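# Shelve labelled cartons on rack boards A and B

## Task

Set each carton on the rack board named on its label (A is the top board, B the bottom one), standing flat on its bottom face and not resting on another carton. If any carton drops or slides downward by more than a few centimetres, the goal is not met.

## Robot and tools

Robot: two UR12e-style arms, left_arm and right_arm, each with a 140 mm two-finger gripper. Each arm sits on its own carriage on one shared floor track. left_rail carries left_arm and is always the one further toward +y; right_rail carries right_arm. The fingers of left_arm can fold: grip only with the outer quarter of its pads, near the tips, and never jab those tips into a surface. right_arm's fingers are rigid.

Frame: every position in results uses one table-fixed scene frame in metres. Table top is z = 0, +z up, +x is the direction the arms face, +y is to their left. The track lies along y at x = 0 (y = 0 mid-track); the table starts at x = 0.17. An arm's base is at x = 0, y = its carriage position_m, z = 0.04. On the gripper, fingers point along its own +z and close along its y; end_effector_position is the spot between the pads when shut. Fingertips extend about 33 mm past that point at small openings, about 9 mm when wide open. A block projects about 10 cm toward the gripper's +x.

execute_actions(actions, cameras): actions holds at most one action (an empty list just reports state and images). An action may contain:
- rows: 1 to 15 rows, each exactly 18 numbers in [-1, 1], one row per 1/30 s step. Order: left_arm shoulder pan, shoulder lift, elbow, wrist 1, wrist 2, wrist 3, then left gripper position, force_limit, speed; then the same nine for right_arm. Both arms always appear. The six joint numbers are offsets, measured from the Joint targets that stood when the action began (not from the previous row); scale 1.0 = 1.481 rad for pan and lift, 2.222 rad for elbow and the three wrists. All zeros keeps an arm at its targets. Gripper numbers are absolute commands: position +1 = open 140 mm, about -0.8 = pads touching, -1 = close until blocked; force_limit -1 to +1 (roughly 14 N to 58 N squeeze); speed -1 to +1 (about 30 to 250 mm/s). Repeat your last gripper numbers to leave a gripper unchanged; a 0 is a real command.
- steps: integer 1 to 450, default 15, at least the number of rows. After the last row the arms keep heading to that row's targets.
- until: ends the action early when rail conditions hold, e.g. {"left_rail": {"position_status": ["!=", "moving"]}}, or {"all": {"status": "ended"}} / {"any": {"status": "ended"}}. Numbers need a comparison (=, !=, <, <=, >, >=).
- left_rail / right_rail: position_m is the absolute track spot to drive to (left -0.8 to 1.5 m, right -1.5 to 0.8 m); speed_m_s 0.01 to 1; acceleration_factor 0.1 to 1; or {"stop": true} alone. Rows never move a carriage, but an arm rides along with it. Send position_m, then an action with until on that rail's status, and let it arrive before precise arm work. Keep the carriages at least 0.78 m apart.
cameras: list of names, [] for none, omitted for all.

move(target, speed, blend, stop_force, zero, blocking, cameras): target is one 18-number row as above, or a list of up to 15 such rows; every row's joint offsets count from the same current Joint targets; gripper numbers are absolute. speed is the peak rad/s of the joint travelling furthest (0.01 to 3.14, default 0.5), one value or one per target. blend in rad rounds corners between listed targets. stop_force (4 to 120 N, both arms) halts an arm's path on contact; use a slow speed with it, and omit it when lifting off something. zero (default true) re-zeroes the wrist sensor before the move. blocking=false returns early; then only wait or stop until a result shows the move ended. The result adds a move: line: done, off_target, moving, held or fault, plus limits=held if steps were withheld.

wait(seconds 0 to 10): lets things run. stop(): brakes a running move (not the rails). zoom_image(camera, region [x0, y0, x1, y1] pixels, at most 504 x 504) on cam_low, cam_left_wrist or cam_right_wrist (all 672x504). zero_wrist_force(arm). read_manual(section) only gives licence text. finished_scene(scene = current scene number) ends the scene irreversibly; call it only when every carton is placed and stable.

Results: Joint positions per arm give rail (m) then the six joints (rad); Joint velocities likewise; Joint targets are the commanded angles your next offsets start from. end_effector_position (m), end_effector_quat_wxyz and velocities in the scene frame, possibly a few cm off. object_status: 0 moving, 1 blocked while opening, 2 blocked while closing (a grip), 3 reached the command or pads met. position_measured is in counts: 3 open, ~75 = 100 mm, 139 = 60 mm, 200 = 20 mm, 230 pads meet. Wrist force/torque are in the gripper's own axes. Rail fields: position_m, position_status (moving, done, contact_stop, time_out, stopped, stopped_with_arm, stopped_for_other_arm, stopped_for_other_carriage), position_answer (taken, not_taken). Lines such as "joint command not followed", "joint sent to its limit", MOTOR HOT or fault notices flag trouble. To grip harder, raise force_limit and nudge position (-1 to -0.98).

Avoid: dropping cartons or releasing them while they move, knocking anything off the table, fast or hard contacts, pressing the two arms or carriages together, net force near 150 N on an arm (force fault, 10 s stop), wrist torque near its limits (about 27 to 31 N m), holding heavy loads far out for long (overheating), and large single jumps that the joint speed limits will truncate.

Each tool is called after ">>>" as a command line: name --argument value for each argument, lists and objects as JSON in quotes; but a table of rows of numbers goes row by row, as --pt "numbers of a row", without its own name.

## Session

>>> execute_actions --actions '[]'

Scene clock: 0.00 s.
left_arm: end_effector_position=(+0.3563, +0.7786, +0.5790) position_measured=3 object_status=3 end_effector_quat_wxyz=(+0.000, +0.000, +1.000, +0.000) | right_arm: end_effector_position=(+0.3563, -0.6214, +0.5790) position_measured=3 object_status=3 end_effector_quat_wxyz=(+0.000, +0.000, +1.000, +0.000)
Joint positions: left_arm=[0.7 -0.281 -2.157 1.821 -1.235 -1.571 -0.28] | right_arm=[-0.7 -0.281 -2.157 1.821 -1.235 -1.571 -0.28]
Joint velocities: within noise
Joint torques (N m): no reading
Wrist force (N): no reading
Wrist torque (N m): no reading
Wrist force, peak (N): no reading
Joint targets: left_arm=[0.700 -0.280 -2.157 1.821 -1.235 -1.571 -0.280] | right_arm=[-0.700 -0.281 -2.157 1.821 -1.235 -1.571 -0.280]
Tool commands: left_gripper/position=+1.0 left_gripper/force_limit=+1.0 left_gripper/speed=+1.0 right_gripper/position=+1.0 right_gripper/force_limit=+1.0 right_gripper/speed=+1.0
left_rail: position_m=0.700 position_status=done
right_rail: position_m=-0.700 position_status=done

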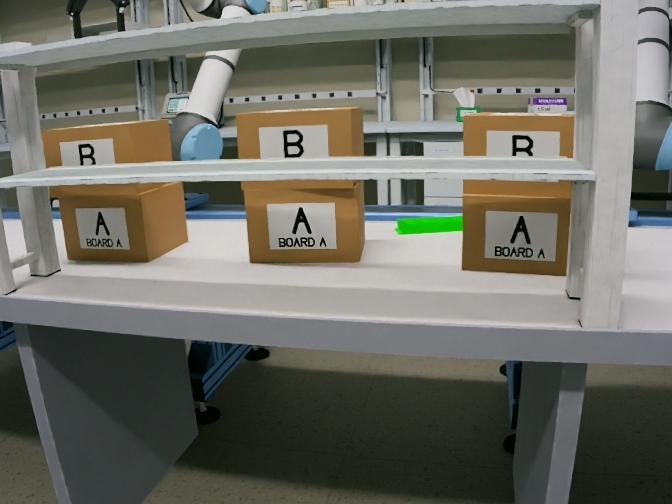

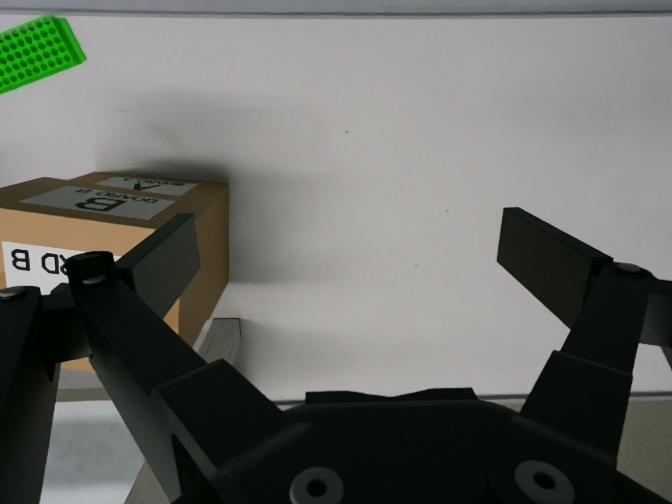

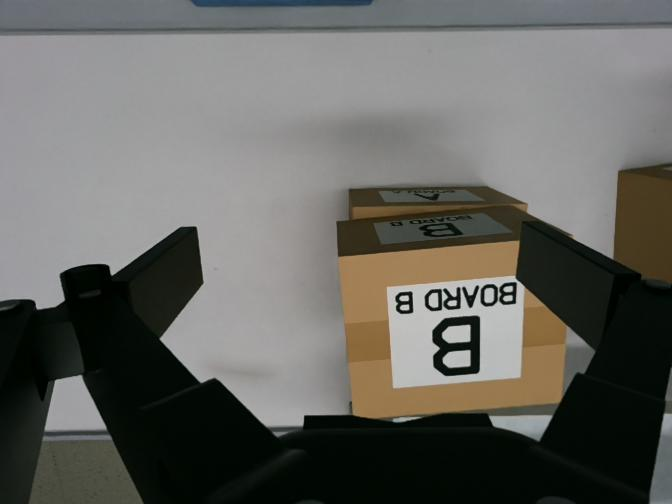

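>>> zoom_image --camera "cam_low" --region '[0, 0, 336, 300]'

>>> zoom_image --camera "cam_low" --region '[336, 0, 672, 340]'

>>> zoom_image --camera "cam_right_wrist" --region '[300, 150, 672, 440]'

>>> zoom_image --camera "cam_left_wrist" --region '[0, 0, 336, 440]'

Scaled by 1.500.

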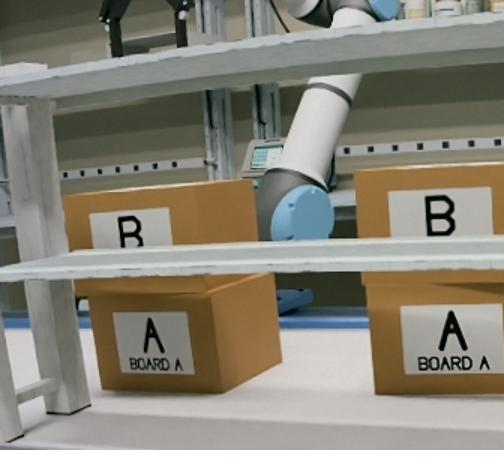

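Scaled by 1.482.

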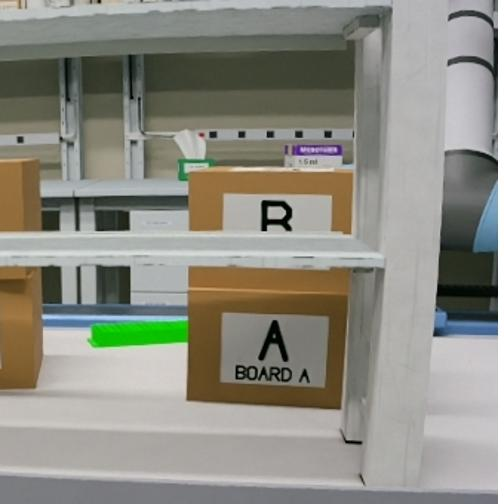

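Scaled by 1.355.

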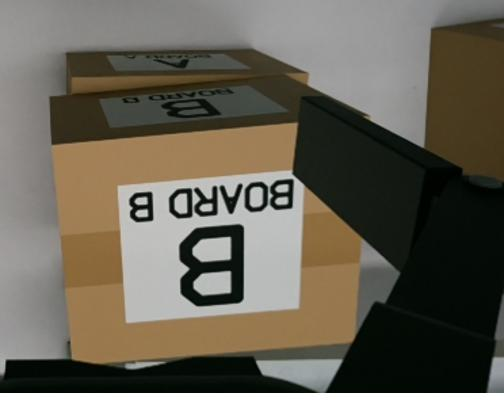

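Scaled by 1.145.

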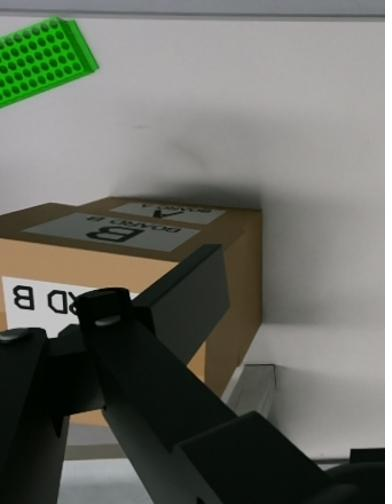

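>>> execute_actions --actions '[{"left_rail":{"position_m":0.45},"right_rail":{"position_m":-0.4},"steps":150,"until":{"all":{"status":"ended"}}}]' --cameras '["cam_left_wrist","cam_right_wrist"]'

Scene clock: 445.93 s.
left_arm: end_effector_position=(+0.3563, +0.5286, +0.5790) position_measured=3 object_status=3 end_effector_quat_wxyz=(+0.000, +0.000, +1.000, +0.000) | right_arm: end_effector_position=(+0.3563, -0.3215, +0.5790) position_measured=3 object_status=3 end_effector_quat_wxyz=(+0.000, +0.000, +1.000, +0.000) end_effector_velocity=(+0.001, +0.000, +0.000) end_effector_angular_velocity=(+0.000, +0.001, -0.003)
Joint positions: left_arm=[0.45 -0.281 -2.157 1.821 -1.235 -1.571 -0.28] | right_arm=[-0.4 -0.281 -2.157 1.821 -1.235 -1.571 -0.28]
Joint velocities: left_arm=[within noise] | right_arm=[0.001 -0.002 0.001 0 -0.001 0 0.001]
Joint torques (N m): left_arm=[-1.74 6.19 -49.75 -3.09 0.54 0.25] | right_arm=[-2.3 6.11 -41.55 -3.92 0.32 0.11]
Wrist force (N): left_arm=[0.1 0.1 -0.1] | right_arm=[0.2 0.1 0.1]
Wrist torque (N m): left_arm=[0.02 -0.02 0.00] | right_arm=[0.02 -0.04 0.00]
Wrist force, peak (N): left_arm=[0.0 1.9 -0.2] | right_arm=[0.0 -1.9 0.1]
Joint targets: left_arm=[0.450 -0.280 -2.157 1.821 -1.235 -1.571 -0.280] | right_arm=[-0.400 -0.281 -2.157 1.821 -1.235 -1.571 -0.280]
Tool commands: left_gripper/position=+1.0 left_gripper/force_limit=+1.0 left_gripper/speed=+1.0 right_gripper/position=+1.0 right_gripper/force_limit=+1.0 right_gripper/speed=+1.0
left_rail: position_m=0.450 position_status=done
right_rail: position_m=-0.400 position_status=done
camera_calibration:
cam_left_wrist: T_world_to_cam=[[0.00214105, 0.999833, 0.0181292, -0.530724], [0.941022, -0.00814831, 0.338248, -0.530733], [0.338339, 0.0163358, -0.940882, 0.598317], [0, 0, 0, 1]] pos_world=[0.298133, 0.516537, 0.752087]
cam_right_wrist: T_world_to_cam=[[0.0224336, 0.999667, 0.0127834, 0.313023], [0.95045, -0.0252913, 0.309847, -0.524445], [0.310067, 0.00519896, -0.950701, 0.617669], [0, 0, 0, 1]] pos_world=[0.299918, -0.329394, 0.745714]
Images, in order (width x height): cam_left_wrist 672x504, cam_right_wrist 672x504.

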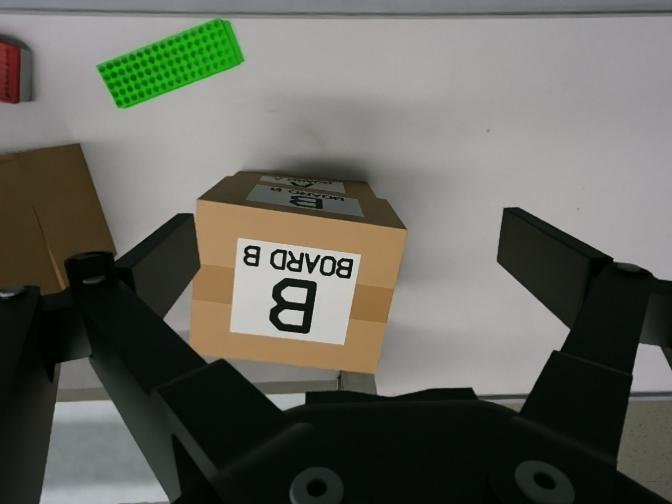

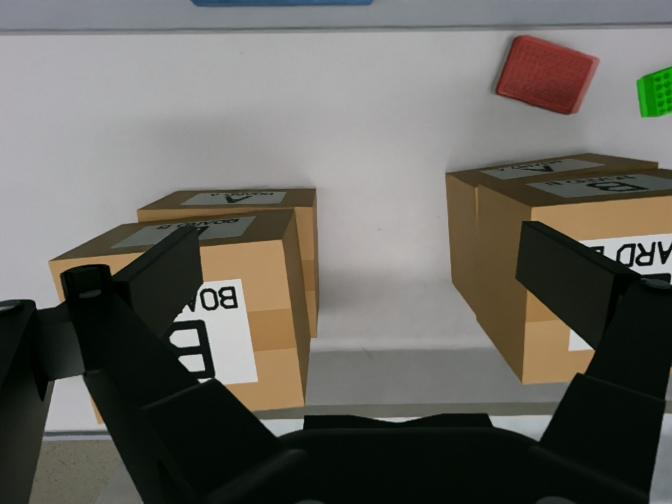

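>>> move --target '[0,0,0,-0.29,0,0,1,1,1, 0,0,0,-0.29,0,0,1,1,1]' --speed 0.8 --cameras '["cam_left_wrist","cam_right_wrist"]'

Scene clock: 450.90 s.
left_arm: end_effector_position=(+0.5298, +0.4786, +0.7192) position_measured=3 object_status=3 end_effector_quat_wxyz=(+0.304, +0.000, +0.949, -0.088) | right_arm: end_effector_position=(+0.5298, -0.3714, +0.7192) position_measured=3 object_status=3 end_effector_quat_wxyz=(+0.304, +0.000, +0.949, -0.088)
Joint positions: left_arm=[0.45 -0.281 -2.157 1.821 -1.879 -1.571 -0.28] | right_arm=[-0.4 -0.281 -2.157 1.821 -1.879 -1.571 -0.28]
Joint velocities: within noise
Joint torques (N m): left_arm=[-1.68 5.47 -47.17 -9.75 0.06 -0.43] | right_arm=[-1.87 4.99 -40.05 -10.57 0.4 0.15]
Wrist force (N): left_arm=[0.2 0.2 0.0] | right_arm=[0.5 0.6 0.8]
Wrist torque (N m): left_arm=[0.07 0.04 -0.09] | right_arm=[0.00 -0.08 -0.26]
Wrist force, peak (N): left_arm=[-1.0 0.1 -0.9] | right_arm=[1.2 0.0 1.0]
Joint targets: left_arm=[0.450 -0.280 -2.157 1.821 -1.879 -1.571 -0.280] | right_arm=[-0.400 -0.281 -2.157 1.821 -1.879 -1.571 -0.280]
left_rail: position_m=0.450 position_status=done
right_rail: position_m=-0.400 position_status=done
move: done
camera_calibration:
cam_left_wrist: T_world_to_cam=[[0.0445516, 0.987598, -0.150552, -0.37895], [0.571313, 0.0984386, 0.814808, -0.939672], [0.819522, -0.122313, -0.559842, 0.209848], [0, 0, 0, 1]] pos_world=[0.381755, 0.492418, 0.826082]
cam_right_wrist: T_world_to_cam=[[0.0641021, 0.98764, -0.143034, 0.442753], [0.594344, 0.0773533, 0.800482, -0.860177], [0.801652, -0.136324, -0.582039, 0.119372], [0, 0, 0, 1]] pos_world=[0.387166, -0.35447, 0.821364]
Images, in order (width x height): cam_left_wrist 672x504, cam_right_wrist 672x504.

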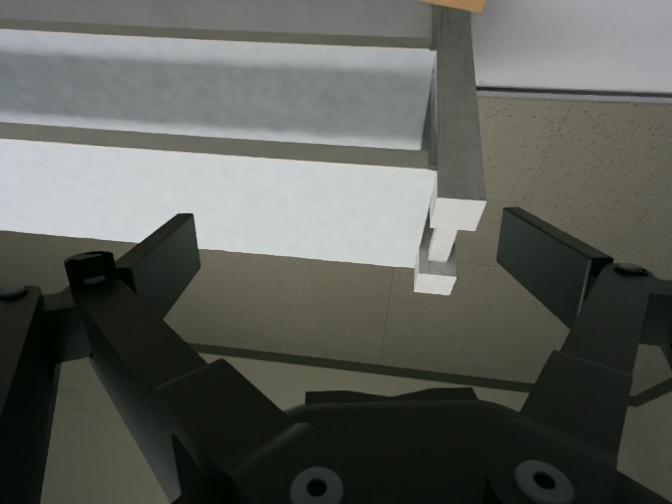

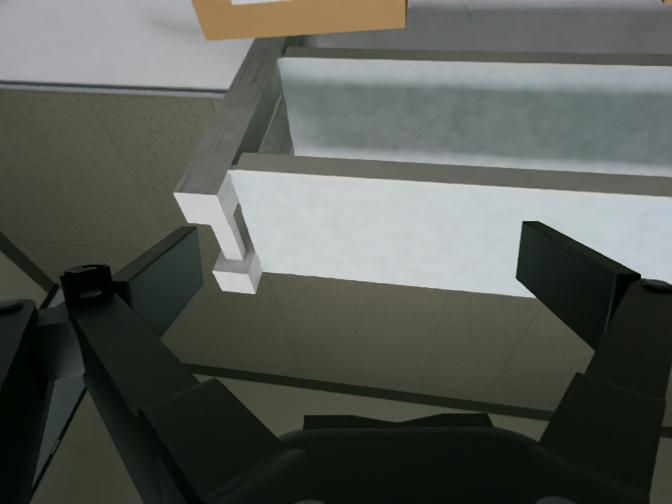

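>>> zoom_image --camera "cam_left_wrist" --region '[360, 0, 560, 310]'

>>> zoom_image --camera "cam_right_wrist" --region '[150, 0, 420, 310]'

Scaled by 1.626.

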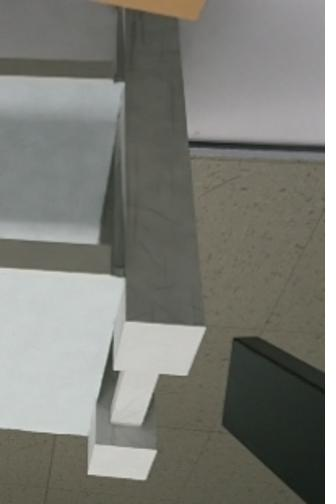

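Scaled by 1.626.

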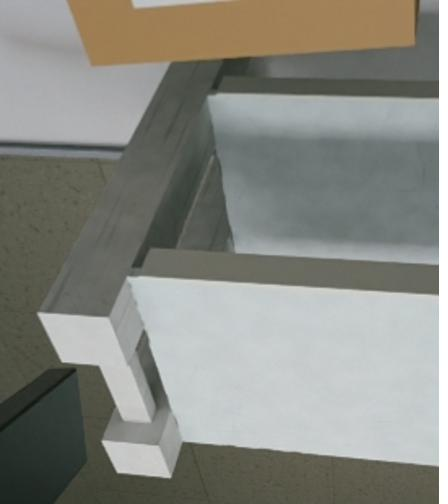

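>>> execute_actions --actions '[{"left_rail":{"position_m":0.62},"right_rail":{"position_m":-0.62},"steps":90,"until":{"all":{"status":"ended"}}}]' --cameras '[]'

>>> move --pt "0 0.3957 -0.8195 0 0 0 -1 1 0 0.1897 0 0 0.5756 0.707 0.396 -0.2 1 0" --pt "0.99 0.3957 -0.8195 0 0 0 -1 1 0 0.5189 0.0138 0.0774 0.9103 0.986 0.8329 -0.2 1 0" --speed 1.2 --blend 0.1 --cameras '[]'

Scene clock: 991.57 s.
left_arm: end_effector_position=(+0.5298, +0.6486, +0.7193) position_measured=3 object_status=3 end_effector_quat_wxyz=(+0.304, +0.000, +0.949, -0.088) | right_arm: end_effector_position=(+0.5298, -0.5913, +0.7193) position_measured=3 object_status=3 end_effector_quat_wxyz=(+0.304, +0.000, +0.949, -0.088) end_effector_velocity=(+0.000, -0.002, +0.000) end_effector_angular_velocity=(+0.000, +0.000, -0.003)
Joint positions: left_arm=[0.62 -0.281 -2.157 1.821 -1.879 -1.571 -0.28] | right_arm=[-0.62 -0.281 -2.157 1.821 -1.879 -1.571 -0.28]
Joint velocities: left_arm=[within noise] | right_arm=[-0.001 0 0 0 -0.001 -0.001 0.002]
Joint torques (N m): left_arm=[-0.39 8.79 -46.17 -8.32 0.28 -0.2] | right_arm=[-1.8 6.91 -37.78 -9.83 0.59 0.14]
Wrist force (N): left_arm=[0.1 0.4 -0.2] | right_arm=[0.5 0.2 0.8]
Wrist torque (N m): left_arm=[0.12 0.08 -0.09] | right_arm=[-0.07 -0.07 -0.26]
Wrist force, peak (N): left_arm=[0.4 2.0 -0.5] | right_arm=[0.5 2.5 0.4]
Joint targets: left_arm=[0.620 -0.280 -2.157 1.821 -1.879 -1.571 -0.280] | right_arm=[-0.620 -0.281 -2.157 1.821 -1.879 -1.571 -0.280]
Tool commands: left_gripper/position=+1.0 left_gripper/force_limit=+1.0 left_gripper/speed=+1.0 right_gripper/position=+1.0 right_gripper/force_limit=+1.0 right_gripper/speed=+1.0
left_rail: position_m=0.620 position_status=done
right_rail: position_m=-0.620 position_status=done
No camera images: "cameras" was empty.

Scene clock: 995.13 s.
left_arm: end_effector_position=(-0.0531, +0.9526, +1.6225) position_measured=233 object_status=3 end_effector_quat_wxyz=(+0.726, -0.395, +0.438, +0.353) | right_arm: end_effector_position=(+0.1728, -0.0173, +0.6999) position_measured=154 object_status=3 end_effector_quat_wxyz=(+0.706, -0.706, +0.046, -0.047)
Joint positions: left_arm=[0.62 1.186 -1.571 0 -1.879 -1.571 -0.28] | right_arm=[-0.62 0.488 -2.136 1.993 0.143 0.62 1.57]
Joint velocities: within noise
Joint torques (N m): left_arm=[14.83 19.97 0.54 -3.13 0.31 -0.31] | right_arm=[11.51 13.6 -34.79 1.78 3.71 2.75]
Wrist force (N): left_arm=[-0.3 1.4 -0.1] | right_arm=[0.6 1.4 0.2]
Wrist torque (N m): left_arm=[0.16 0.36 -0.11] | right_arm=[-0.33 -0.27 -0.38]
Wrist force, peak (N): left_arm=[2.9 1.4 2.8] | right_arm=[0.9 -3.9 0.3]
Joint targets: left_arm=[0.620 1.186 -1.571 0.000 -1.879 -1.571 -0.280] | right_arm=[-0.620 0.488 -2.136 1.993 0.143 0.620 1.570]
left_rail: position_m=0.620 position_status=done
right_rail: position_m=-0.620 position_status=done
move: done
No camera images: "cameras" was empty.

>>> move --pt "0.9912 0 0 0 0 0 -1 1 0 0 0 0 0 0.5531 0 -0.2 1 0" --pt "0.9912 0.3822 -0.8969 -0.6329 -0.1251 -0.5809 -1 1 0 0 0 0 0 0.5531 0 -0.2 1 0" --speed 1.2 --blend 0.2 --cameras '["cam_low","cam_left_wrist","cam_right_wrist"]'

Scene clock: 1003.53 s.
left_arm: end_effector_position=(+0.4610, +0.2844, +0.7003) position_measured=233 object_status=3 end_effector_quat_wxyz=(+0.550, +0.549, +0.445, +0.445) | right_arm: end_effector_position=(+0.4611, -0.2839, +0.6999) position_measured=154 object_status=3 end_effector_quat_wxyz=(+0.550, -0.550, +0.445, -0.445)
Joint positions: left_arm=[0.62 2.654 -1.005 -1.993 -3.286 -1.849 -1.571] | right_arm=[-0.62 0.488 -2.136 1.993 0.143 1.849 1.57]
Joint velocities: within noise
Joint torques (N m): left_arm=[11.71 21.55 40.33 -0.06 -2.72 -2.8] | right_arm=[9.64 10.88 -47.16 -1.29 3.19 2.79]
Wrist force (N): left_arm=[-0.2 0.1 0.0] | right_arm=[0.6 1.4 0.1]
Wrist torque (N m): left_arm=[0.07 0.17 -0.29] | right_arm=[-0.33 -0.27 -0.40]
Wrist force, peak (N): left_arm=[0.3 -8.8 -2.0] | right_arm=[1.6 1.6 0.2]
Joint targets: left_arm=[0.620 2.654 -1.004 -1.993 -3.286 -1.849 -1.571] | right_arm=[-0.620 0.488 -2.136 1.993 0.143 1.849 1.570]
left_rail: position_m=0.620 position_status=done
right_rail: position_m=-0.620 position_status=done
move: done
camera_calibration:
cam_left_wrist: T_world_to_cam=[[-0.0185265, 0.00224578, 0.999826, -0.683339], [-0.526356, -0.850228, -0.00784349, 0.486109], [0.850062, -0.52641, 0.0169338, -0.071214], [0, 0, 0, 1]] pos_world=[0.303743, 0.37735, 0.688238]
cam_right_wrist: T_world_to_cam=[[-0.0169658, 0.0187083, -0.999681, 0.719817], [-0.501078, 0.86505, 0.0246927, 0.461157], [0.865236, 0.501337, -0.0053019, -0.076831], [0, 0, 0, 1]] pos_world=[0.309765, -0.373872, 0.707793]

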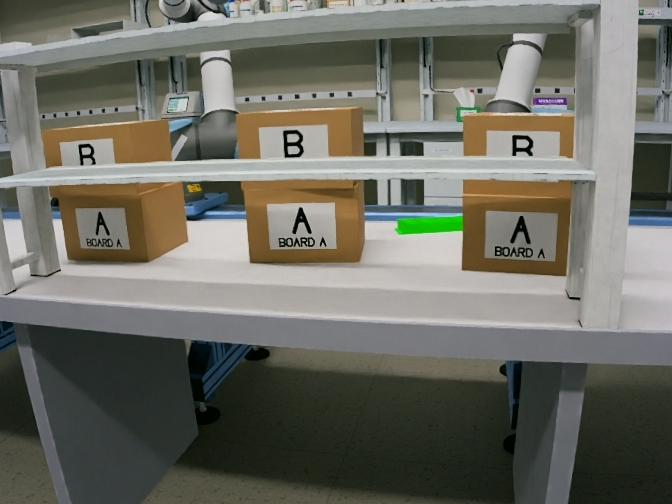

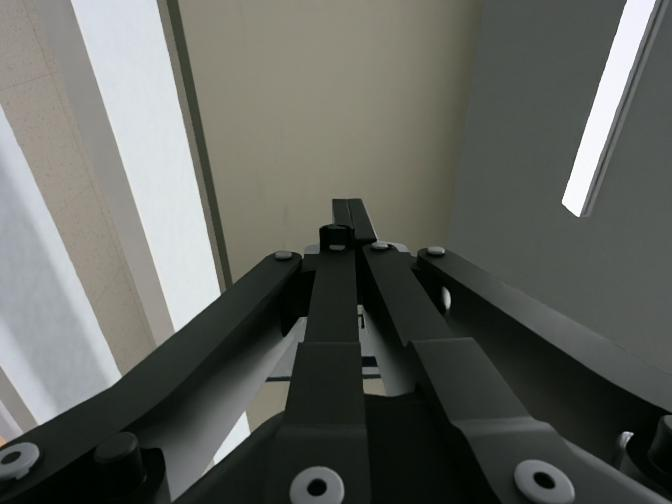

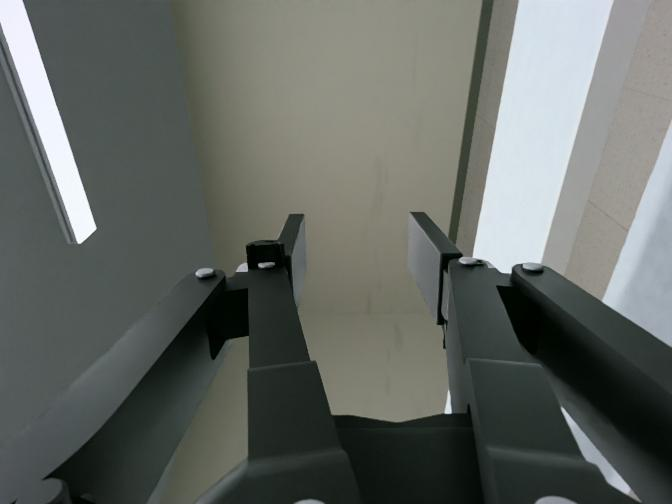

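>>> move --target '[0,-0.2591,-0.3042,0.4769,0,0,-1,1,0, 0,0.2591,0.3042,-0.4769,0,0,-0.2,1,0]' --speed 0.9 --cameras '["cam_left_wrist","cam_right_wrist"]'

Scene clock: 1031.43 s.
left_arm: end_effector_position=(+0.4612, +0.2843, +0.2503) position_measured=233 object_status=3 end_effector_quat_wxyz=(+0.550, +0.549, +0.445, +0.445) | right_arm: end_effector_position=(+0.4610, -0.2839, +0.2501) position_measured=154 object_status=3 end_effector_quat_wxyz=(+0.550, -0.550, +0.445, -0.445)
Joint positions: left_arm=[0.62 2.654 -1.388 -2.669 -2.226 -1.849 -1.571] | right_arm=[-0.62 0.488 -1.753 2.669 -0.916 1.849 1.57]
Joint velocities: within noise
Joint torques (N m): left_arm=[10.57 -2.37 23.41 7.08 -1.67 -2.98] | right_arm=[6.54 -4.61 -19.46 -7.58 2.74 2.4]
Wrist force (N): left_arm=[0.0 -0.3 -0.1] | right_arm=[-0.1 1.4 0.7]
Wrist torque (N m): left_arm=[-0.04 0.12 -0.30] | right_arm=[-0.31 -0.12 -0.33]
Wrist force, peak (N): left_arm=[0.2 3.4 -1.8] | right_arm=[0.4 4.1 -0.3]
Joint targets: left_arm=[0.620 2.654 -1.388 -2.669 -2.226 -1.849 -1.571] | right_arm=[-0.620 0.488 -1.753 2.669 -0.916 1.849 1.570]
left_rail: position_m=0.620 position_status=done
right_rail: position_m=-0.620 position_status=done
move: done
camera_calibration:
cam_left_wrist: T_world_to_cam=[[-0.0182172, 0.0021695, 0.999832, -0.23348], [-0.526315, -0.850254, -0.00774468, 0.482573], [0.850094, -0.526368, 0.0166311, -0.0637697], [0, 0, 0, 1]] pos_world=[0.303943, 0.37725, 0.238238]
cam_right_wrist: T_world_to_cam=[[-0.0169658, 0.0187083, -0.999681, 0.270159], [-0.501078, 0.86505, 0.0246927, 0.472214], [0.865236, 0.501337, -0.0053019, -0.0791292], [0, 0, 0, 1]] pos_world=[0.309665, -0.373872, 0.257993]
Images, in order (width x height): cam_left_wrist 672x504, cam_right_wrist 672x504.

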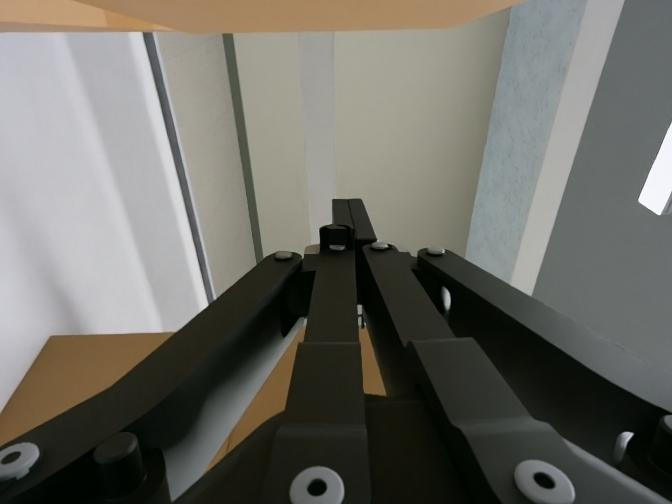

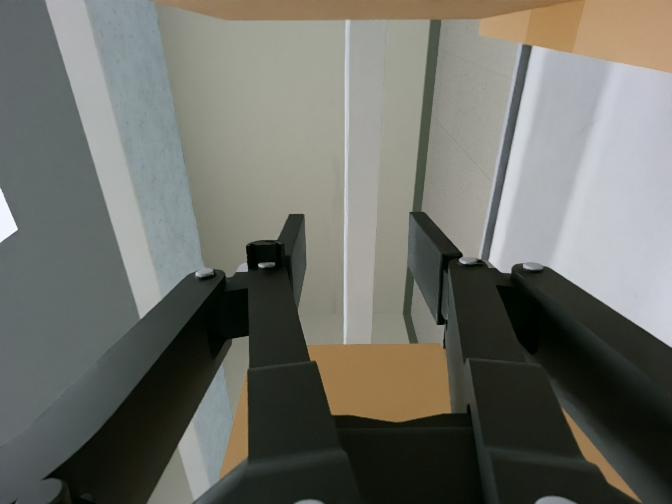

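>>> zoom_image --camera "cam_right_wrist" --region '[190, 320, 660, 504]'

>>> zoom_image --camera "cam_left_wrist" --region '[0, 220, 480, 504]'

Scaled by 1.072.

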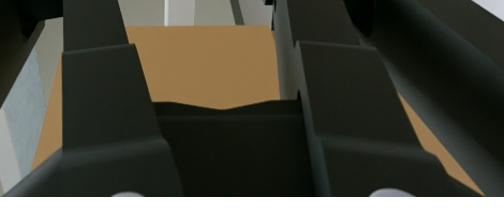

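Scaled by 1.050.

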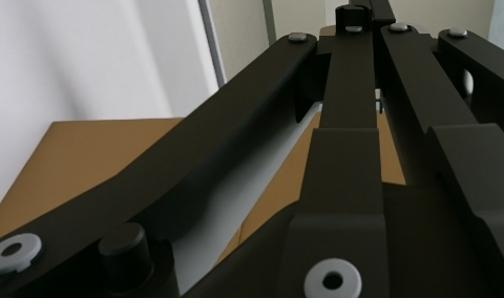

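>>> execute_actions --actions '[{"left_rail":{"position_m":0.48,"speed_m_s":0.08},"right_rail":{"position_m":-0.482,"speed_m_s":0.08},"steps":120,"until":{"all":{"status":"ended"}}}]' --cameras '["cam_low","cam_left_wrist","cam_right_wrist"]'

Scene clock: 1135.87 s.
left_arm: end_effector_position=(+0.4611, +0.1443, +0.2503) position_measured=233 object_status=3 end_effector_quat_wxyz=(+0.550, +0.549, +0.445, +0.445) | right_arm: end_effector_position=(+0.4609, -0.1460, +0.2501) position_measured=154 object_status=3 end_effector_quat_wxyz=(+0.550, -0.550, +0.445, -0.445)
Joint positions: left_arm=[0.48 2.654 -1.388 -2.669 -2.226 -1.849 -1.571] | right_arm=[-0.482 0.488 -1.753 2.669 -0.916 1.849 1.57]
Joint velocities: within noise
Joint torques (N m): left_arm=[8.11 -3.95 31.14 4.72 -0.85 -2.65] | right_arm=[5.05 -6.91 -28.92 -4.96 2.43 2.52]
Wrist force (N): left_arm=[1.1 -0.2 -0.9] | right_arm=[-0.2 1.4 0.8]
Wrist torque (N m): left_arm=[0.00 0.16 -0.31] | right_arm=[-0.33 -0.10 -0.33]
Wrist force, peak (N): left_arm=[1.1 0.7 -1.3] | right_arm=[1.7 1.4 0.6]
Joint targets: left_arm=[0.480 2.654 -1.388 -2.669 -2.226 -1.849 -1.571] | right_arm=[-0.482 0.488 -1.753 2.669 -0.916 1.849 1.570]
Tool commands: left_gripper/position=-1.0 left_gripper/force_limit=+1.0 left_gripper/speed=+0.0 right_gripper/position=-0.2 right_gripper/force_limit=+1.0 right_gripper/speed=+0.0
left_rail: position_m=0.480 speed_m_s=0.08 position_status=done
right_rail: position_m=-0.482 speed_m_s=0.08 position_status=done
camera_calibration:
cam_left_wrist: T_world_to_cam=[[-0.0182172, 0.0021695, 0.999832, -0.233078], [-0.526315, -0.850254, -0.00774468, 0.363484], [0.850094, -0.526368, 0.0166311, -0.137375], [0, 0, 0, 1]] pos_world=[0.303843, 0.23725, 0.238138]
cam_right_wrist: T_world_to_cam=[[-0.0170525, 0.0186586, -0.99968, 0.26759], [-0.501076, 0.865051, 0.0246932, 0.352786], [0.865235, 0.501337, -0.0054019, -0.148201], [0, 0, 0, 1]] pos_world=[0.309565, -0.235872, 0.257993]

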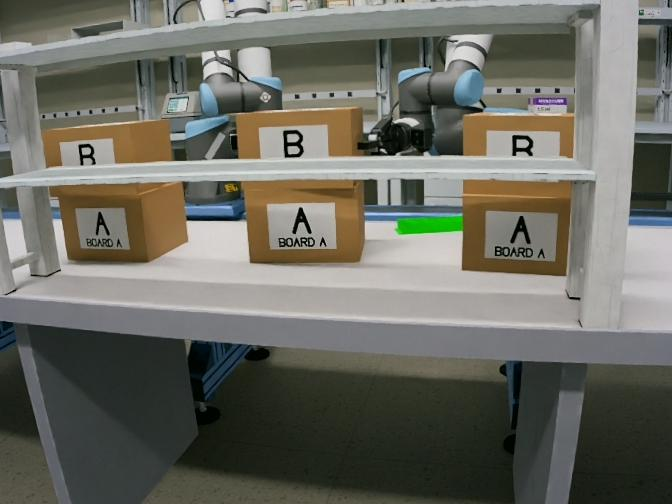

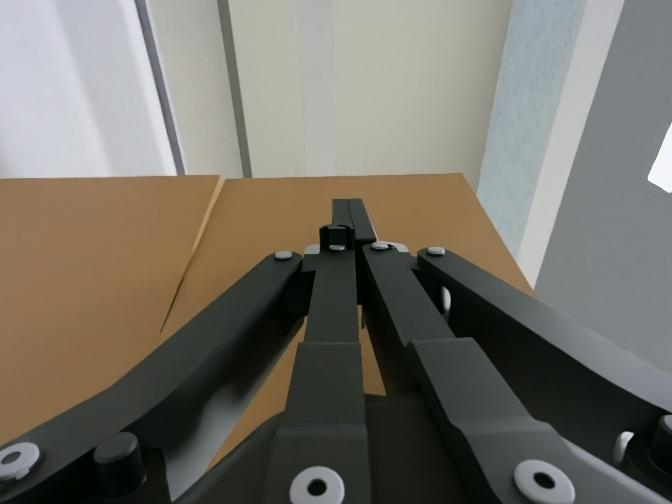

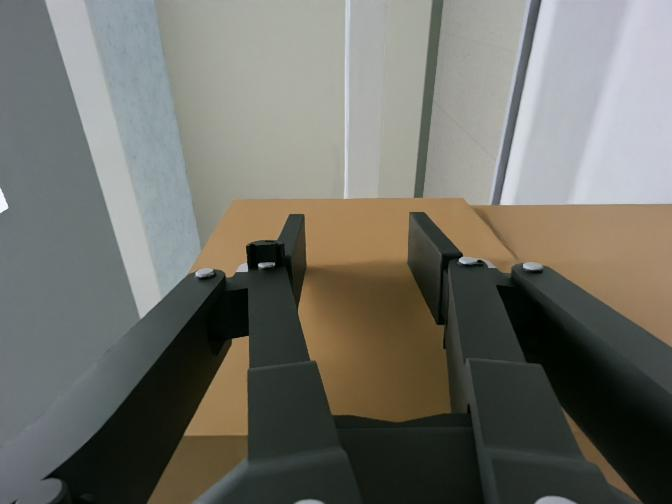

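>>> execute_actions --actions '[{"right_rail":{"position_m":-0.475,"speed_m_s":0.03},"steps":60,"until":{"right_rail":{"position_status":["!=","moving"]}}}]' --cameras '[]'

Scene clock: 1177.27 s.
left_arm: end_effector_position=(+0.4611, +0.1443, +0.2503) position_measured=233 object_status=3 end_effector_quat_wxyz=(+0.550, +0.549, +0.445, +0.445) | right_arm: end_effector_position=(+0.4609, -0.1389, +0.2501) position_measured=154 object_status=3 end_effector_quat_wxyz=(+0.550, -0.550, +0.445, -0.445)
Joint positions: left_arm=[0.48 2.654 -1.388 -2.669 -2.226 -1.849 -1.571] | right_arm=[-0.475 0.488 -1.753 2.669 -0.916 1.849 1.57]
Joint velocities: within noise
Joint torques (N m): left_arm=[7.8 8.98 37.41 3.25 -0.6 -2.84] | right_arm=[2.77 -16.33 -35.26 -3.57 2.02 2.53]
Wrist force (N): left_arm=[0.9 0.2 -1.2] | right_arm=[1.9 1.3 -0.4]
Wrist torque (N m): left_arm=[0.01 0.19 -0.30] | right_arm=[-0.27 -0.15 -0.28]
Wrist force, peak (N): left_arm=[1.3 0.6 -1.4] | right_arm=[1.8 1.9 -0.1]
Joint targets: left_arm=[0.480 2.654 -1.388 -2.669 -2.226 -1.849 -1.571] | right_arm=[-0.475 0.488 -1.753 2.669 -0.916 1.849 1.570]
Tool commands: left_gripper/position=-1.0 left_gripper/force_limit=+1.0 left_gripper/speed=+0.0 right_gripper/position=-0.2 right_gripper/force_limit=+1.0 right_gripper/speed=+0.0
left_rail: position_m=0.480 speed_m_s=0.08 position_status=done
right_rail: position_m=-0.475 speed_m_s=0.03 position_status=done
No camera images: "cameras" was empty.

>>> execute_actions --actions '[{"right_rail":{"position_m":-0.469},"steps":60,"until":{"right_rail":{"position_status":["!=","moving"]}}}]' --cameras '[]'

Scene clock: 1183.80 s.
left_arm: end_effector_position=(+0.4611, +0.1443, +0.2503) position_measured=233 object_status=3 end_effector_quat_wxyz=(+0.550, +0.549, +0.445, +0.445) | right_arm: end_effector_position=(+0.4609, -0.1331, +0.2501) position_measured=154 object_status=3 end_effector_quat_wxyz=(+0.550, -0.550, +0.445, -0.445)
Joint positions: left_arm=[0.48 2.654 -1.388 -2.669 -2.226 -1.849 -1.571] | right_arm=[-0.469 0.488 -1.753 2.669 -0.916 1.849 1.57]
Joint velocities: within noise
Joint torques (N m): left_arm=[3.66 22.5 43.88 1.74 -0.23 -2.34] | right_arm=[1.94 -22.9 -34.45 -2 -1.08 2.38]
Wrist force (N): left_arm=[0.8 0.2 -0.9] | right_arm=[6.3 0.8 -0.6]
Wrist torque (N m): left_arm=[0.04 0.18 -0.30] | right_arm=[-0.25 -0.02 -0.14]
Wrist force, peak (N): left_arm=[1.6 -0.6 -1.0] | right_arm=[11.6 0.8 -1.6]
Joint targets: left_arm=[0.480 2.654 -1.388 -2.669 -2.226 -1.849 -1.571] | right_arm=[-0.469 0.488 -1.753 2.669 -0.916 1.849 1.570]
Tool commands: left_gripper/position=-1.0 left_gripper/force_limit=+1.0 left_gripper/speed=+0.0 right_gripper/position=-0.2 right_gripper/force_limit=+1.0 right_gripper/speed=+0.0
left_rail: position_m=0.480 speed_m_s=0.08 position_status=done
right_rail: position_m=-0.469 speed_m_s=0.03 position_status=done
No camera images: "cameras" was empty.

>>> execute_actions --actions '[{"right_rail":{"position_m":-0.461},"steps":60,"until":{"right_rail":{"position_status":["!=","moving"]}}}]' --cameras '["cam_left_wrist"]'

Scene clock: 1191.40 s.
left_arm: end_effector_position=(+0.4612, +0.1444, +0.2503) position_measured=233 object_status=3 end_effector_quat_wxyz=(+0.550, +0.549, +0.445, +0.445) | right_arm: end_effector_position=(+0.4610, -0.1251, +0.2501) position_measured=154 object_status=3 end_effector_quat_wxyz=(+0.549, -0.550, +0.445, -0.445) end_effector_velocity=(+0.000, +0.001, +0.000) end_effector_angular_velocity=(+0.002, +0.000, +0.001)
Joint positions: left_arm=[0.48 2.654 -1.388 -2.669 -2.226 -1.849 -1.571] | right_arm=[-0.461 0.488 -1.753 2.669 -0.916 1.849 1.57]
Joint velocities: left_arm=[within noise] | right_arm=[0.001 0 -0.001 0 0.001 -0.001 0.002]
Joint torques (N m): left_arm=[-15.69 33.05 43.8 1.1 17.03 -2.65] | right_arm=[14.59 -20.1 -32.86 -0.27 -12.72 1.2]
Wrist force (N): left_arm=[43.7 4.5 -9.0] | right_arm=[54.7 -5.6 -10.9]
Wrist torque (N m): left_arm=[-0.09 1.73 -0.39] | right_arm=[0.00 1.03 0.48]
Wrist force, peak (N): left_arm=[43.9 5.2 -9.3] | right_arm=[54.7 -5.6 -10.9]
Joint targets: left_arm=[0.480 2.654 -1.388 -2.669 -2.226 -1.849 -1.571] | right_arm=[-0.461 0.488 -1.753 2.669 -0.916 1.849 1.570]
Tool commands: left_gripper/position=-1.0 left_gripper/force_limit=+1.0 left_gripper/speed=+0.0 right_gripper/position=-0.2 right_gripper/force_limit=+1.0 right_gripper/speed=+0.0
left_rail: position_m=0.480 speed_m_s=0.08 position_status=done
right_rail: position_m=-0.461 speed_m_s=0.03 position_status=done
camera_calibration:
cam_left_wrist: T_world_to_cam=[[-0.0182179, 0.00216387, 0.999832, -0.233176], [-0.525937, -0.850488, -0.00774241, 0.363511], [0.850328, -0.525989, 0.0166322, -0.137486], [0, 0, 0, 1]] pos_world=[0.303844, 0.23735, 0.238238]
Images, in order (width x height): cam_left_wrist 672x504.

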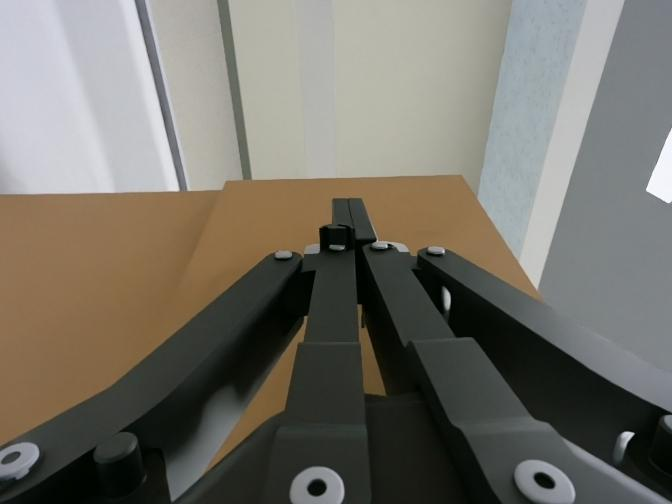

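>>> execute_actions --actions '[{"right_rail":{"position_m":-0.46},"steps":45,"until":{"right_rail":{"position_status":["!=","moving"]}}}]' --cameras '[]'

Scene clock: 1203.57 s.
left_arm: end_effector_position=(+0.4611, +0.1443, +0.2503) position_measured=233 object_status=3 end_effector_quat_wxyz=(+0.550, +0.549, +0.445, +0.445) | right_arm: end_effector_position=(+0.4609, -0.1240, +0.2501) position_measured=154 object_status=3 end_effector_quat_wxyz=(+0.550, -0.550, +0.445, -0.445)
Joint positions: left_arm=[0.48 2.654 -1.388 -2.669 -2.226 -1.849 -1.571] | right_arm=[-0.46 0.488 -1.753 2.669 -0.916 1.849 1.57]
Joint velocities: within noise
Joint torques (N m): left_arm=[-34.78 32.92 44.05 1.44 24.16 -2.26] | right_arm=[34.79 -1.47 -31.52 -0.45 -28.34 -0.92]
Wrist force (N): left_arm=[53.1 6.3 -10.9] | right_arm=[63.7 -7.4 -12.0]
Wrist torque (N m): left_arm=[-0.16 2.16 -0.39] | right_arm=[0.09 1.25 0.55]
Wrist force, peak (N): left_arm=[53.6 6.4 -11.2] | right_arm=[64.0 -6.7 -12.4]
Joint targets: left_arm=[0.480 2.654 -1.388 -2.669 -2.226 -1.849 -1.571] | right_arm=[-0.460 0.488 -1.753 2.669 -0.916 1.849 1.570]
Tool commands: left_gripper/position=-1.0 left_gripper/force_limit=+1.0 left_gripper/speed=+0.0 right_gripper/position=-0.2 right_gripper/force_limit=+1.0 right_gripper/speed=+0.0
left_rail: position_m=0.480 speed_m_s=0.08 position_status=done
right_rail: position_m=-0.460 speed_m_s=0.03 position_status=done
No camera images: "cameras" was empty.

>>> execute_actions --actions '[{"right_rail":{"position_m":-0.461},"steps":45,"until":{"right_rail":{"position_status":["!=","moving"]}}}]' --cameras '[]'

>>> move --target '[0,0.053552,0.013517,-0.049210,0,0,-1,1,0, 0,-0.053552,-0.013517,0.049210,0,0,-0.2,1,0]' --speed 0.06 --cameras '["cam_low","cam_left_wrist","cam_right_wrist"]'

Scene clock: 1378.47 s.
left_arm: end_effector_position=(+0.4611, +0.1443, +0.2503) position_measured=233 object_status=3 end_effector_quat_wxyz=(+0.550, +0.549, +0.445, +0.445) | right_arm: end_effector_position=(+0.4609, -0.1249, +0.2501) position_measured=154 object_status=3 end_effector_quat_wxyz=(+0.550, -0.550, +0.445, -0.445)
Joint positions: left_arm=[0.48 2.654 -1.388 -2.669 -2.226 -1.849 -1.571] | right_arm=[-0.461 0.488 -1.753 2.669 -0.916 1.849 1.57]
Joint velocities: within noise
Joint torques (N m): left_arm=[-37.99 28.16 44.51 1.3 24.43 -2.36] | right_arm=[28.42 -0.9 -33.01 -0.17 -25.22 -1.24]
Wrist force (N): left_arm=[51.9 6.7 -11.3] | right_arm=[49.1 -3.3 -5.6]
Wrist torque (N m): left_arm=[-0.17 2.04 -0.40] | right_arm=[-0.06 0.97 0.40]
Wrist force, peak (N): left_arm=[53.6 6.4 -11.1] | right_arm=[64.7 -7.1 -12.6]
Joint targets: left_arm=[0.480 2.654 -1.388 -2.669 -2.226 -1.849 -1.571] | right_arm=[-0.461 0.488 -1.753 2.669 -0.916 1.849 1.570]
Tool commands: left_gripper/position=-1.0 left_gripper/force_limit=+1.0 left_gripper/speed=+0.0 right_gripper/position=-0.2 right_gripper/force_limit=+1.0 right_gripper/speed=+0.0
left_rail: position_m=0.480 speed_m_s=0.08 position_status=done
right_rail: position_m=-0.461 speed_m_s=0.03 position_status=done
No camera images: "cameras" was empty.

Scene clock: 1380.67 s.
left_arm: end_effector_position=(+0.4611, +0.1443, +0.2802) position_measured=233 object_status=3 end_effector_quat_wxyz=(+0.550, +0.549, +0.445, +0.445) | right_arm: end_effector_position=(+0.4609, -0.1250, +0.2800) position_measured=154 object_status=3 end_effector_quat_wxyz=(+0.550, -0.550, +0.445, -0.445)
Joint positions: left_arm=[0.48 2.654 -1.309 -2.639 -2.335 -1.849 -1.571] | right_arm=[-0.461 0.488 -1.832 2.639 -0.807 1.849 1.57]
Joint velocities: within noise
Joint torques (N m): left_arm=[-35.91 40.56 71.3 4.39 24.17 -1.77] | right_arm=[25.06 -24.75 -55.44 -2.26 -7.97 -0.99]
Wrist force (N): left_arm=[46.8 -12.4 -9.0] | right_arm=[47.7 9.4 -8.6]
Wrist torque (N m): left_arm=[0.38 1.94 -0.13] | right_arm=[-0.25 0.95 0.18]
Wrist force, peak (N): left_arm=[52.1 -12.7 -10.0] | right_arm=[53.0 9.8 -9.0]
Joint targets: left_arm=[0.480 2.654 -1.309 -2.639 -2.335 -1.849 -1.571] | right_arm=[-0.461 0.488 -1.832 2.639 -0.807 1.849 1.570]
left_rail: position_m=0.480 speed_m_s=0.08 position_status=done
right_rail: position_m=-0.461 speed_m_s=0.03 position_status=done
move: done
camera_calibration:
cam_left_wrist: T_world_to_cam=[[-0.0182172, 0.0021695, 0.999832, -0.263073], [-0.526315, -0.850254, -0.00774468, 0.363717], [0.850094, -0.526368, 0.0166311, -0.137873], [0, 0, 0, 1]] pos_world=[0.303843, 0.23725, 0.268138]
cam_right_wrist: T_world_to_cam=[[-0.0169658, 0.0187083, -0.999681, 0.297073], [-0.501078, 0.86505, 0.0246927, 0.333882], [0.865236, 0.501337, -0.0053019, -0.158597], [0, 0, 0, 1]] pos_world=[0.309565, -0.214872, 0.287893]

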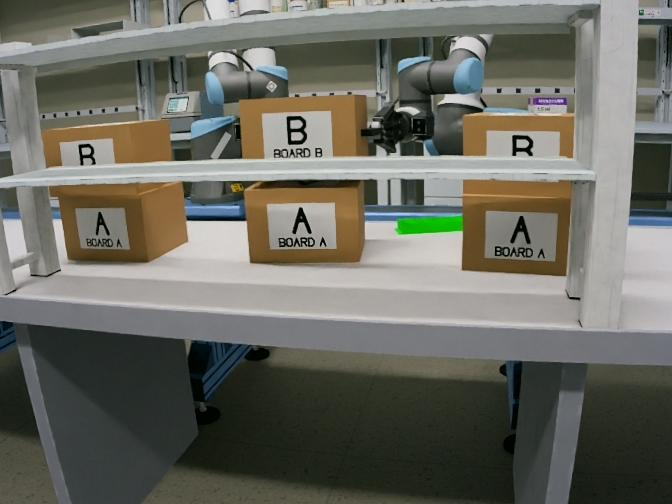

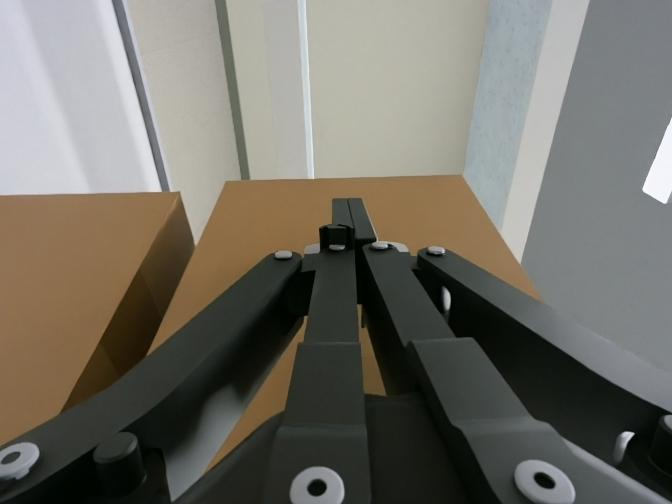

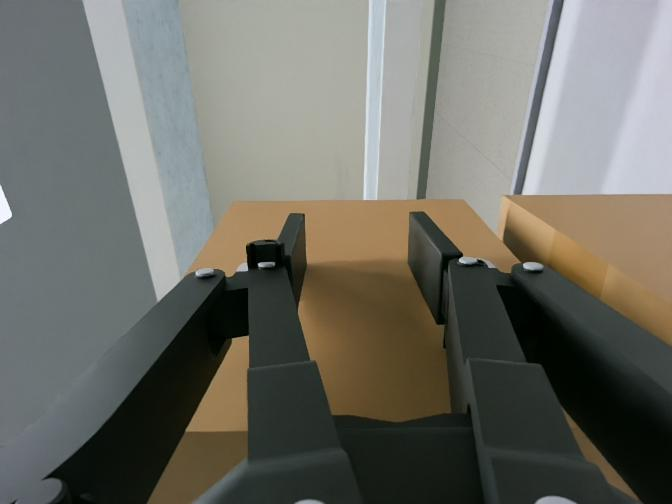

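>>> move --pt "0 0.045702 0.015084 -0.045545 0 0 -1 1 0 0 -0.045702 -0.015084 0.045545 0 0 -0.2 1 0" --pt "0 0.093269 0.036086 -0.098252 0 0 -1 1 0 0 -0.093269 -0.036086 0.098252 0 0 -0.2 1 0" --pt "0.048142 0.054321 0.049811 -0.086018 0.032088 0 -1 1 0 -0.048142 -0.054321 -0.049811 0.086018 -0.032088 0 -0.2 1 0" --pt "0.085934 0.012253 0.066491 -0.074658 0.057276 0 -1 1 0 -0.085934 -0.012253 -0.066491 0.074658 -0.057276 0 -0.2 1 0" --pt "0.115870 -0.030856 0.085728 -0.065162 0.077229 0 -1 1 0 -0.115870 0.030856 -0.085728 0.065162 -0.077229 0 -0.2 1 0" --pt "0.139891 -0.073775 0.107176 -0.058004 0.093240 0 -1 1 0 -0.139891 0.073775 -0.107176 0.058004 -0.093240 0 -0.2 1 0" --pt "0.159436 -0.115868 0.130549 -0.053321 0.106267 0 -1 1 0 -0.159436 0.115868 -0.130549 0.053321 -0.106267 0 -0.2 1 0" --pt "0.175566 -0.156869 0.155614 -0.051059 0.117018 0 -1 1 0 -0.175566 0.156869 -0.155614 0.051059 -0.117018 0 -0.2 1 0" --pt "0.189054 -0.196743 0.182204 -0.051072 0.126008 0 -1 1 0 -0.189054 0.196743 -0.182204 0.051072 -0.126008 0 -0.2 1 0" --pt "0.200469 -0.235575 0.210193 -0.053179 0.133615 0 -1 1 0 -0.200469 0.235575 -0.210193 0.053179 -0.133615 0 -0.2 1 0" --speed 0.15 --blend 0.02 --cameras '["cam_low","cam_left_wrist","cam_right_wrist"]'

Scene clock: 1420.87 s.
left_arm: end_effector_position=(+0.7860, +0.1446, +0.3483) position_measured=233 object_status=3 end_effector_quat_wxyz=(+0.550, +0.549, +0.445, +0.445) | right_arm: end_effector_position=(+0.7859, -0.1250, +0.3479) position_measured=154 object_status=3 end_effector_quat_wxyz=(+0.550, -0.550, +0.445, -0.445)
Joint positions: left_arm=[0.48 2.951 -1.658 -2.172 -2.454 -1.552 -1.571] | right_arm=[-0.461 0.191 -1.483 2.172 -0.689 1.552 1.57]
Joint velocities: within noise
Joint torques (N m): left_arm=[-23.91 38.81 67.81 3.41 25.47 -2.07] | right_arm=[21.4 -43.12 -51.94 -2.36 -24.6 -0.78]
Wrist force (N): left_arm=[45.5 -11.5 -8.9] | right_arm=[46.6 9.8 -7.5]
Wrist torque (N m): left_arm=[0.39 1.88 -0.16] | right_arm=[-0.37 0.85 0.05]
Wrist force, peak (N): left_arm=[54.9 -14.0 -10.5] | right_arm=[56.3 9.8 -9.8]
Joint targets: left_arm=[0.480 2.951 -1.658 -2.172 -2.454 -1.552 -1.571] | right_arm=[-0.461 0.191 -1.483 2.172 -0.689 1.552 1.570]
left_rail: position_m=0.480 speed_m_s=0.08 position_status=done
right_rail: position_m=-0.461 speed_m_s=0.03 position_status=done
move: done
camera_calibration:
cam_left_wrist: T_world_to_cam=[[-0.0181328, 0.00211711, 0.999833, -0.325284], [-0.526244, -0.850298, -0.00774341, 0.535464], [0.85014, -0.526297, 0.0165324, -0.415056], [0, 0, 0, 1]] pos_world=[0.628743, 0.23755, 0.336238]
cam_right_wrist: T_world_to_cam=[[-0.0170024, 0.0185728, -0.999683, 0.37046], [-0.501034, 0.865078, 0.0245935, 0.49507], [0.865261, 0.501293, -0.00540284, -0.439428], [0, 0, 0, 1]] pos_world=[0.634565, -0.214873, 0.355792]

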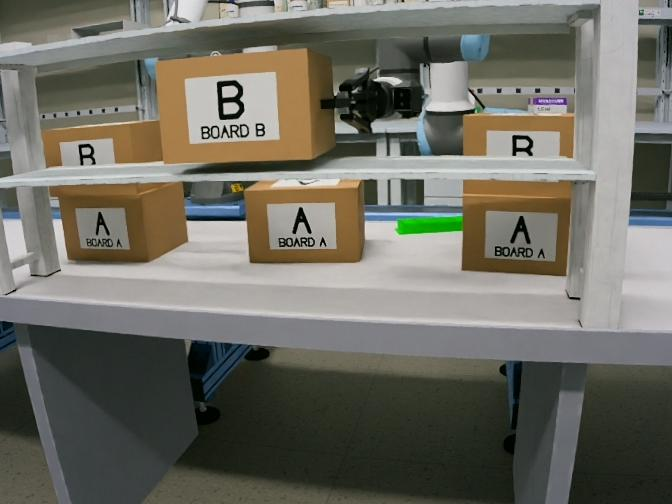

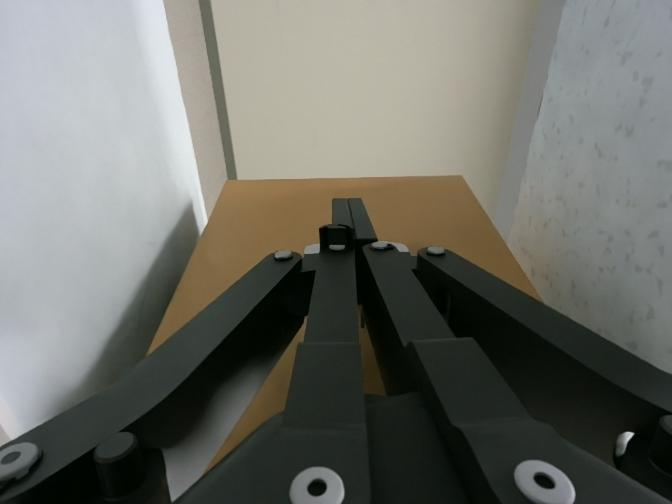

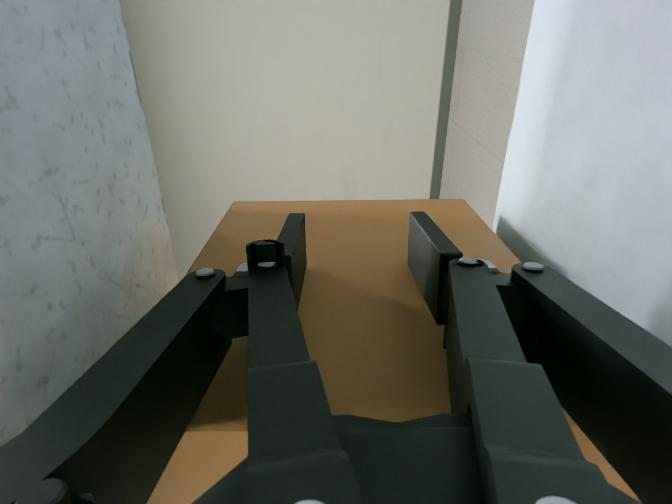

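>>> move --target '[0,-0.014371,-0.006174,0.015753,0,0,-1,1,0, 0,0.014371,0.006174,-0.015753,0,0,-0.2,1,0]' --speed 0.03 --cameras '[]'

Scene clock: 1433.83 s.
left_arm: end_effector_position=(+0.7861, +0.1446, +0.3319) position_measured=233 object_status=3 end_effector_quat_wxyz=(+0.550, +0.549, +0.445, +0.445) | right_arm: end_effector_position=(+0.7860, -0.1250, +0.3315) position_measured=154 object_status=3 end_effector_quat_wxyz=(+0.549, -0.550, +0.445, -0.445)
Joint positions: left_arm=[0.48 2.951 -1.679 -2.185 -2.419 -1.552 -1.571] | right_arm=[-0.461 0.191 -1.462 2.185 -0.724 1.552 1.57]
Joint velocities: within noise
Joint torques (N m): left_arm=[-25.81 40.56 44.02 14.02 24.54 -2.03] | right_arm=[21.67 -45.55 -35.9 -13.31 -24.26 -0.91]
Wrist force (N): left_arm=[45.3 -12.7 -8.2] | right_arm=[46.8 10.8 -7.2]
Wrist torque (N m): left_arm=[0.32 1.85 -0.15] | right_arm=[-0.34 0.77 0.05]
Wrist force, peak (N): left_arm=[46.0 -12.5 -8.4] | right_arm=[47.3 11.0 -7.4]
Joint targets: left_arm=[0.480 2.951 -1.679 -2.185 -2.419 -1.552 -1.571] | right_arm=[-0.461 0.191 -1.462 2.185 -0.724 1.552 1.570]
left_rail: position_m=0.480 speed_m_s=0.08 position_status=done
right_rail: position_m=-0.461 speed_m_s=0.03 position_status=done
move: done
No camera images: "cameras" was empty.


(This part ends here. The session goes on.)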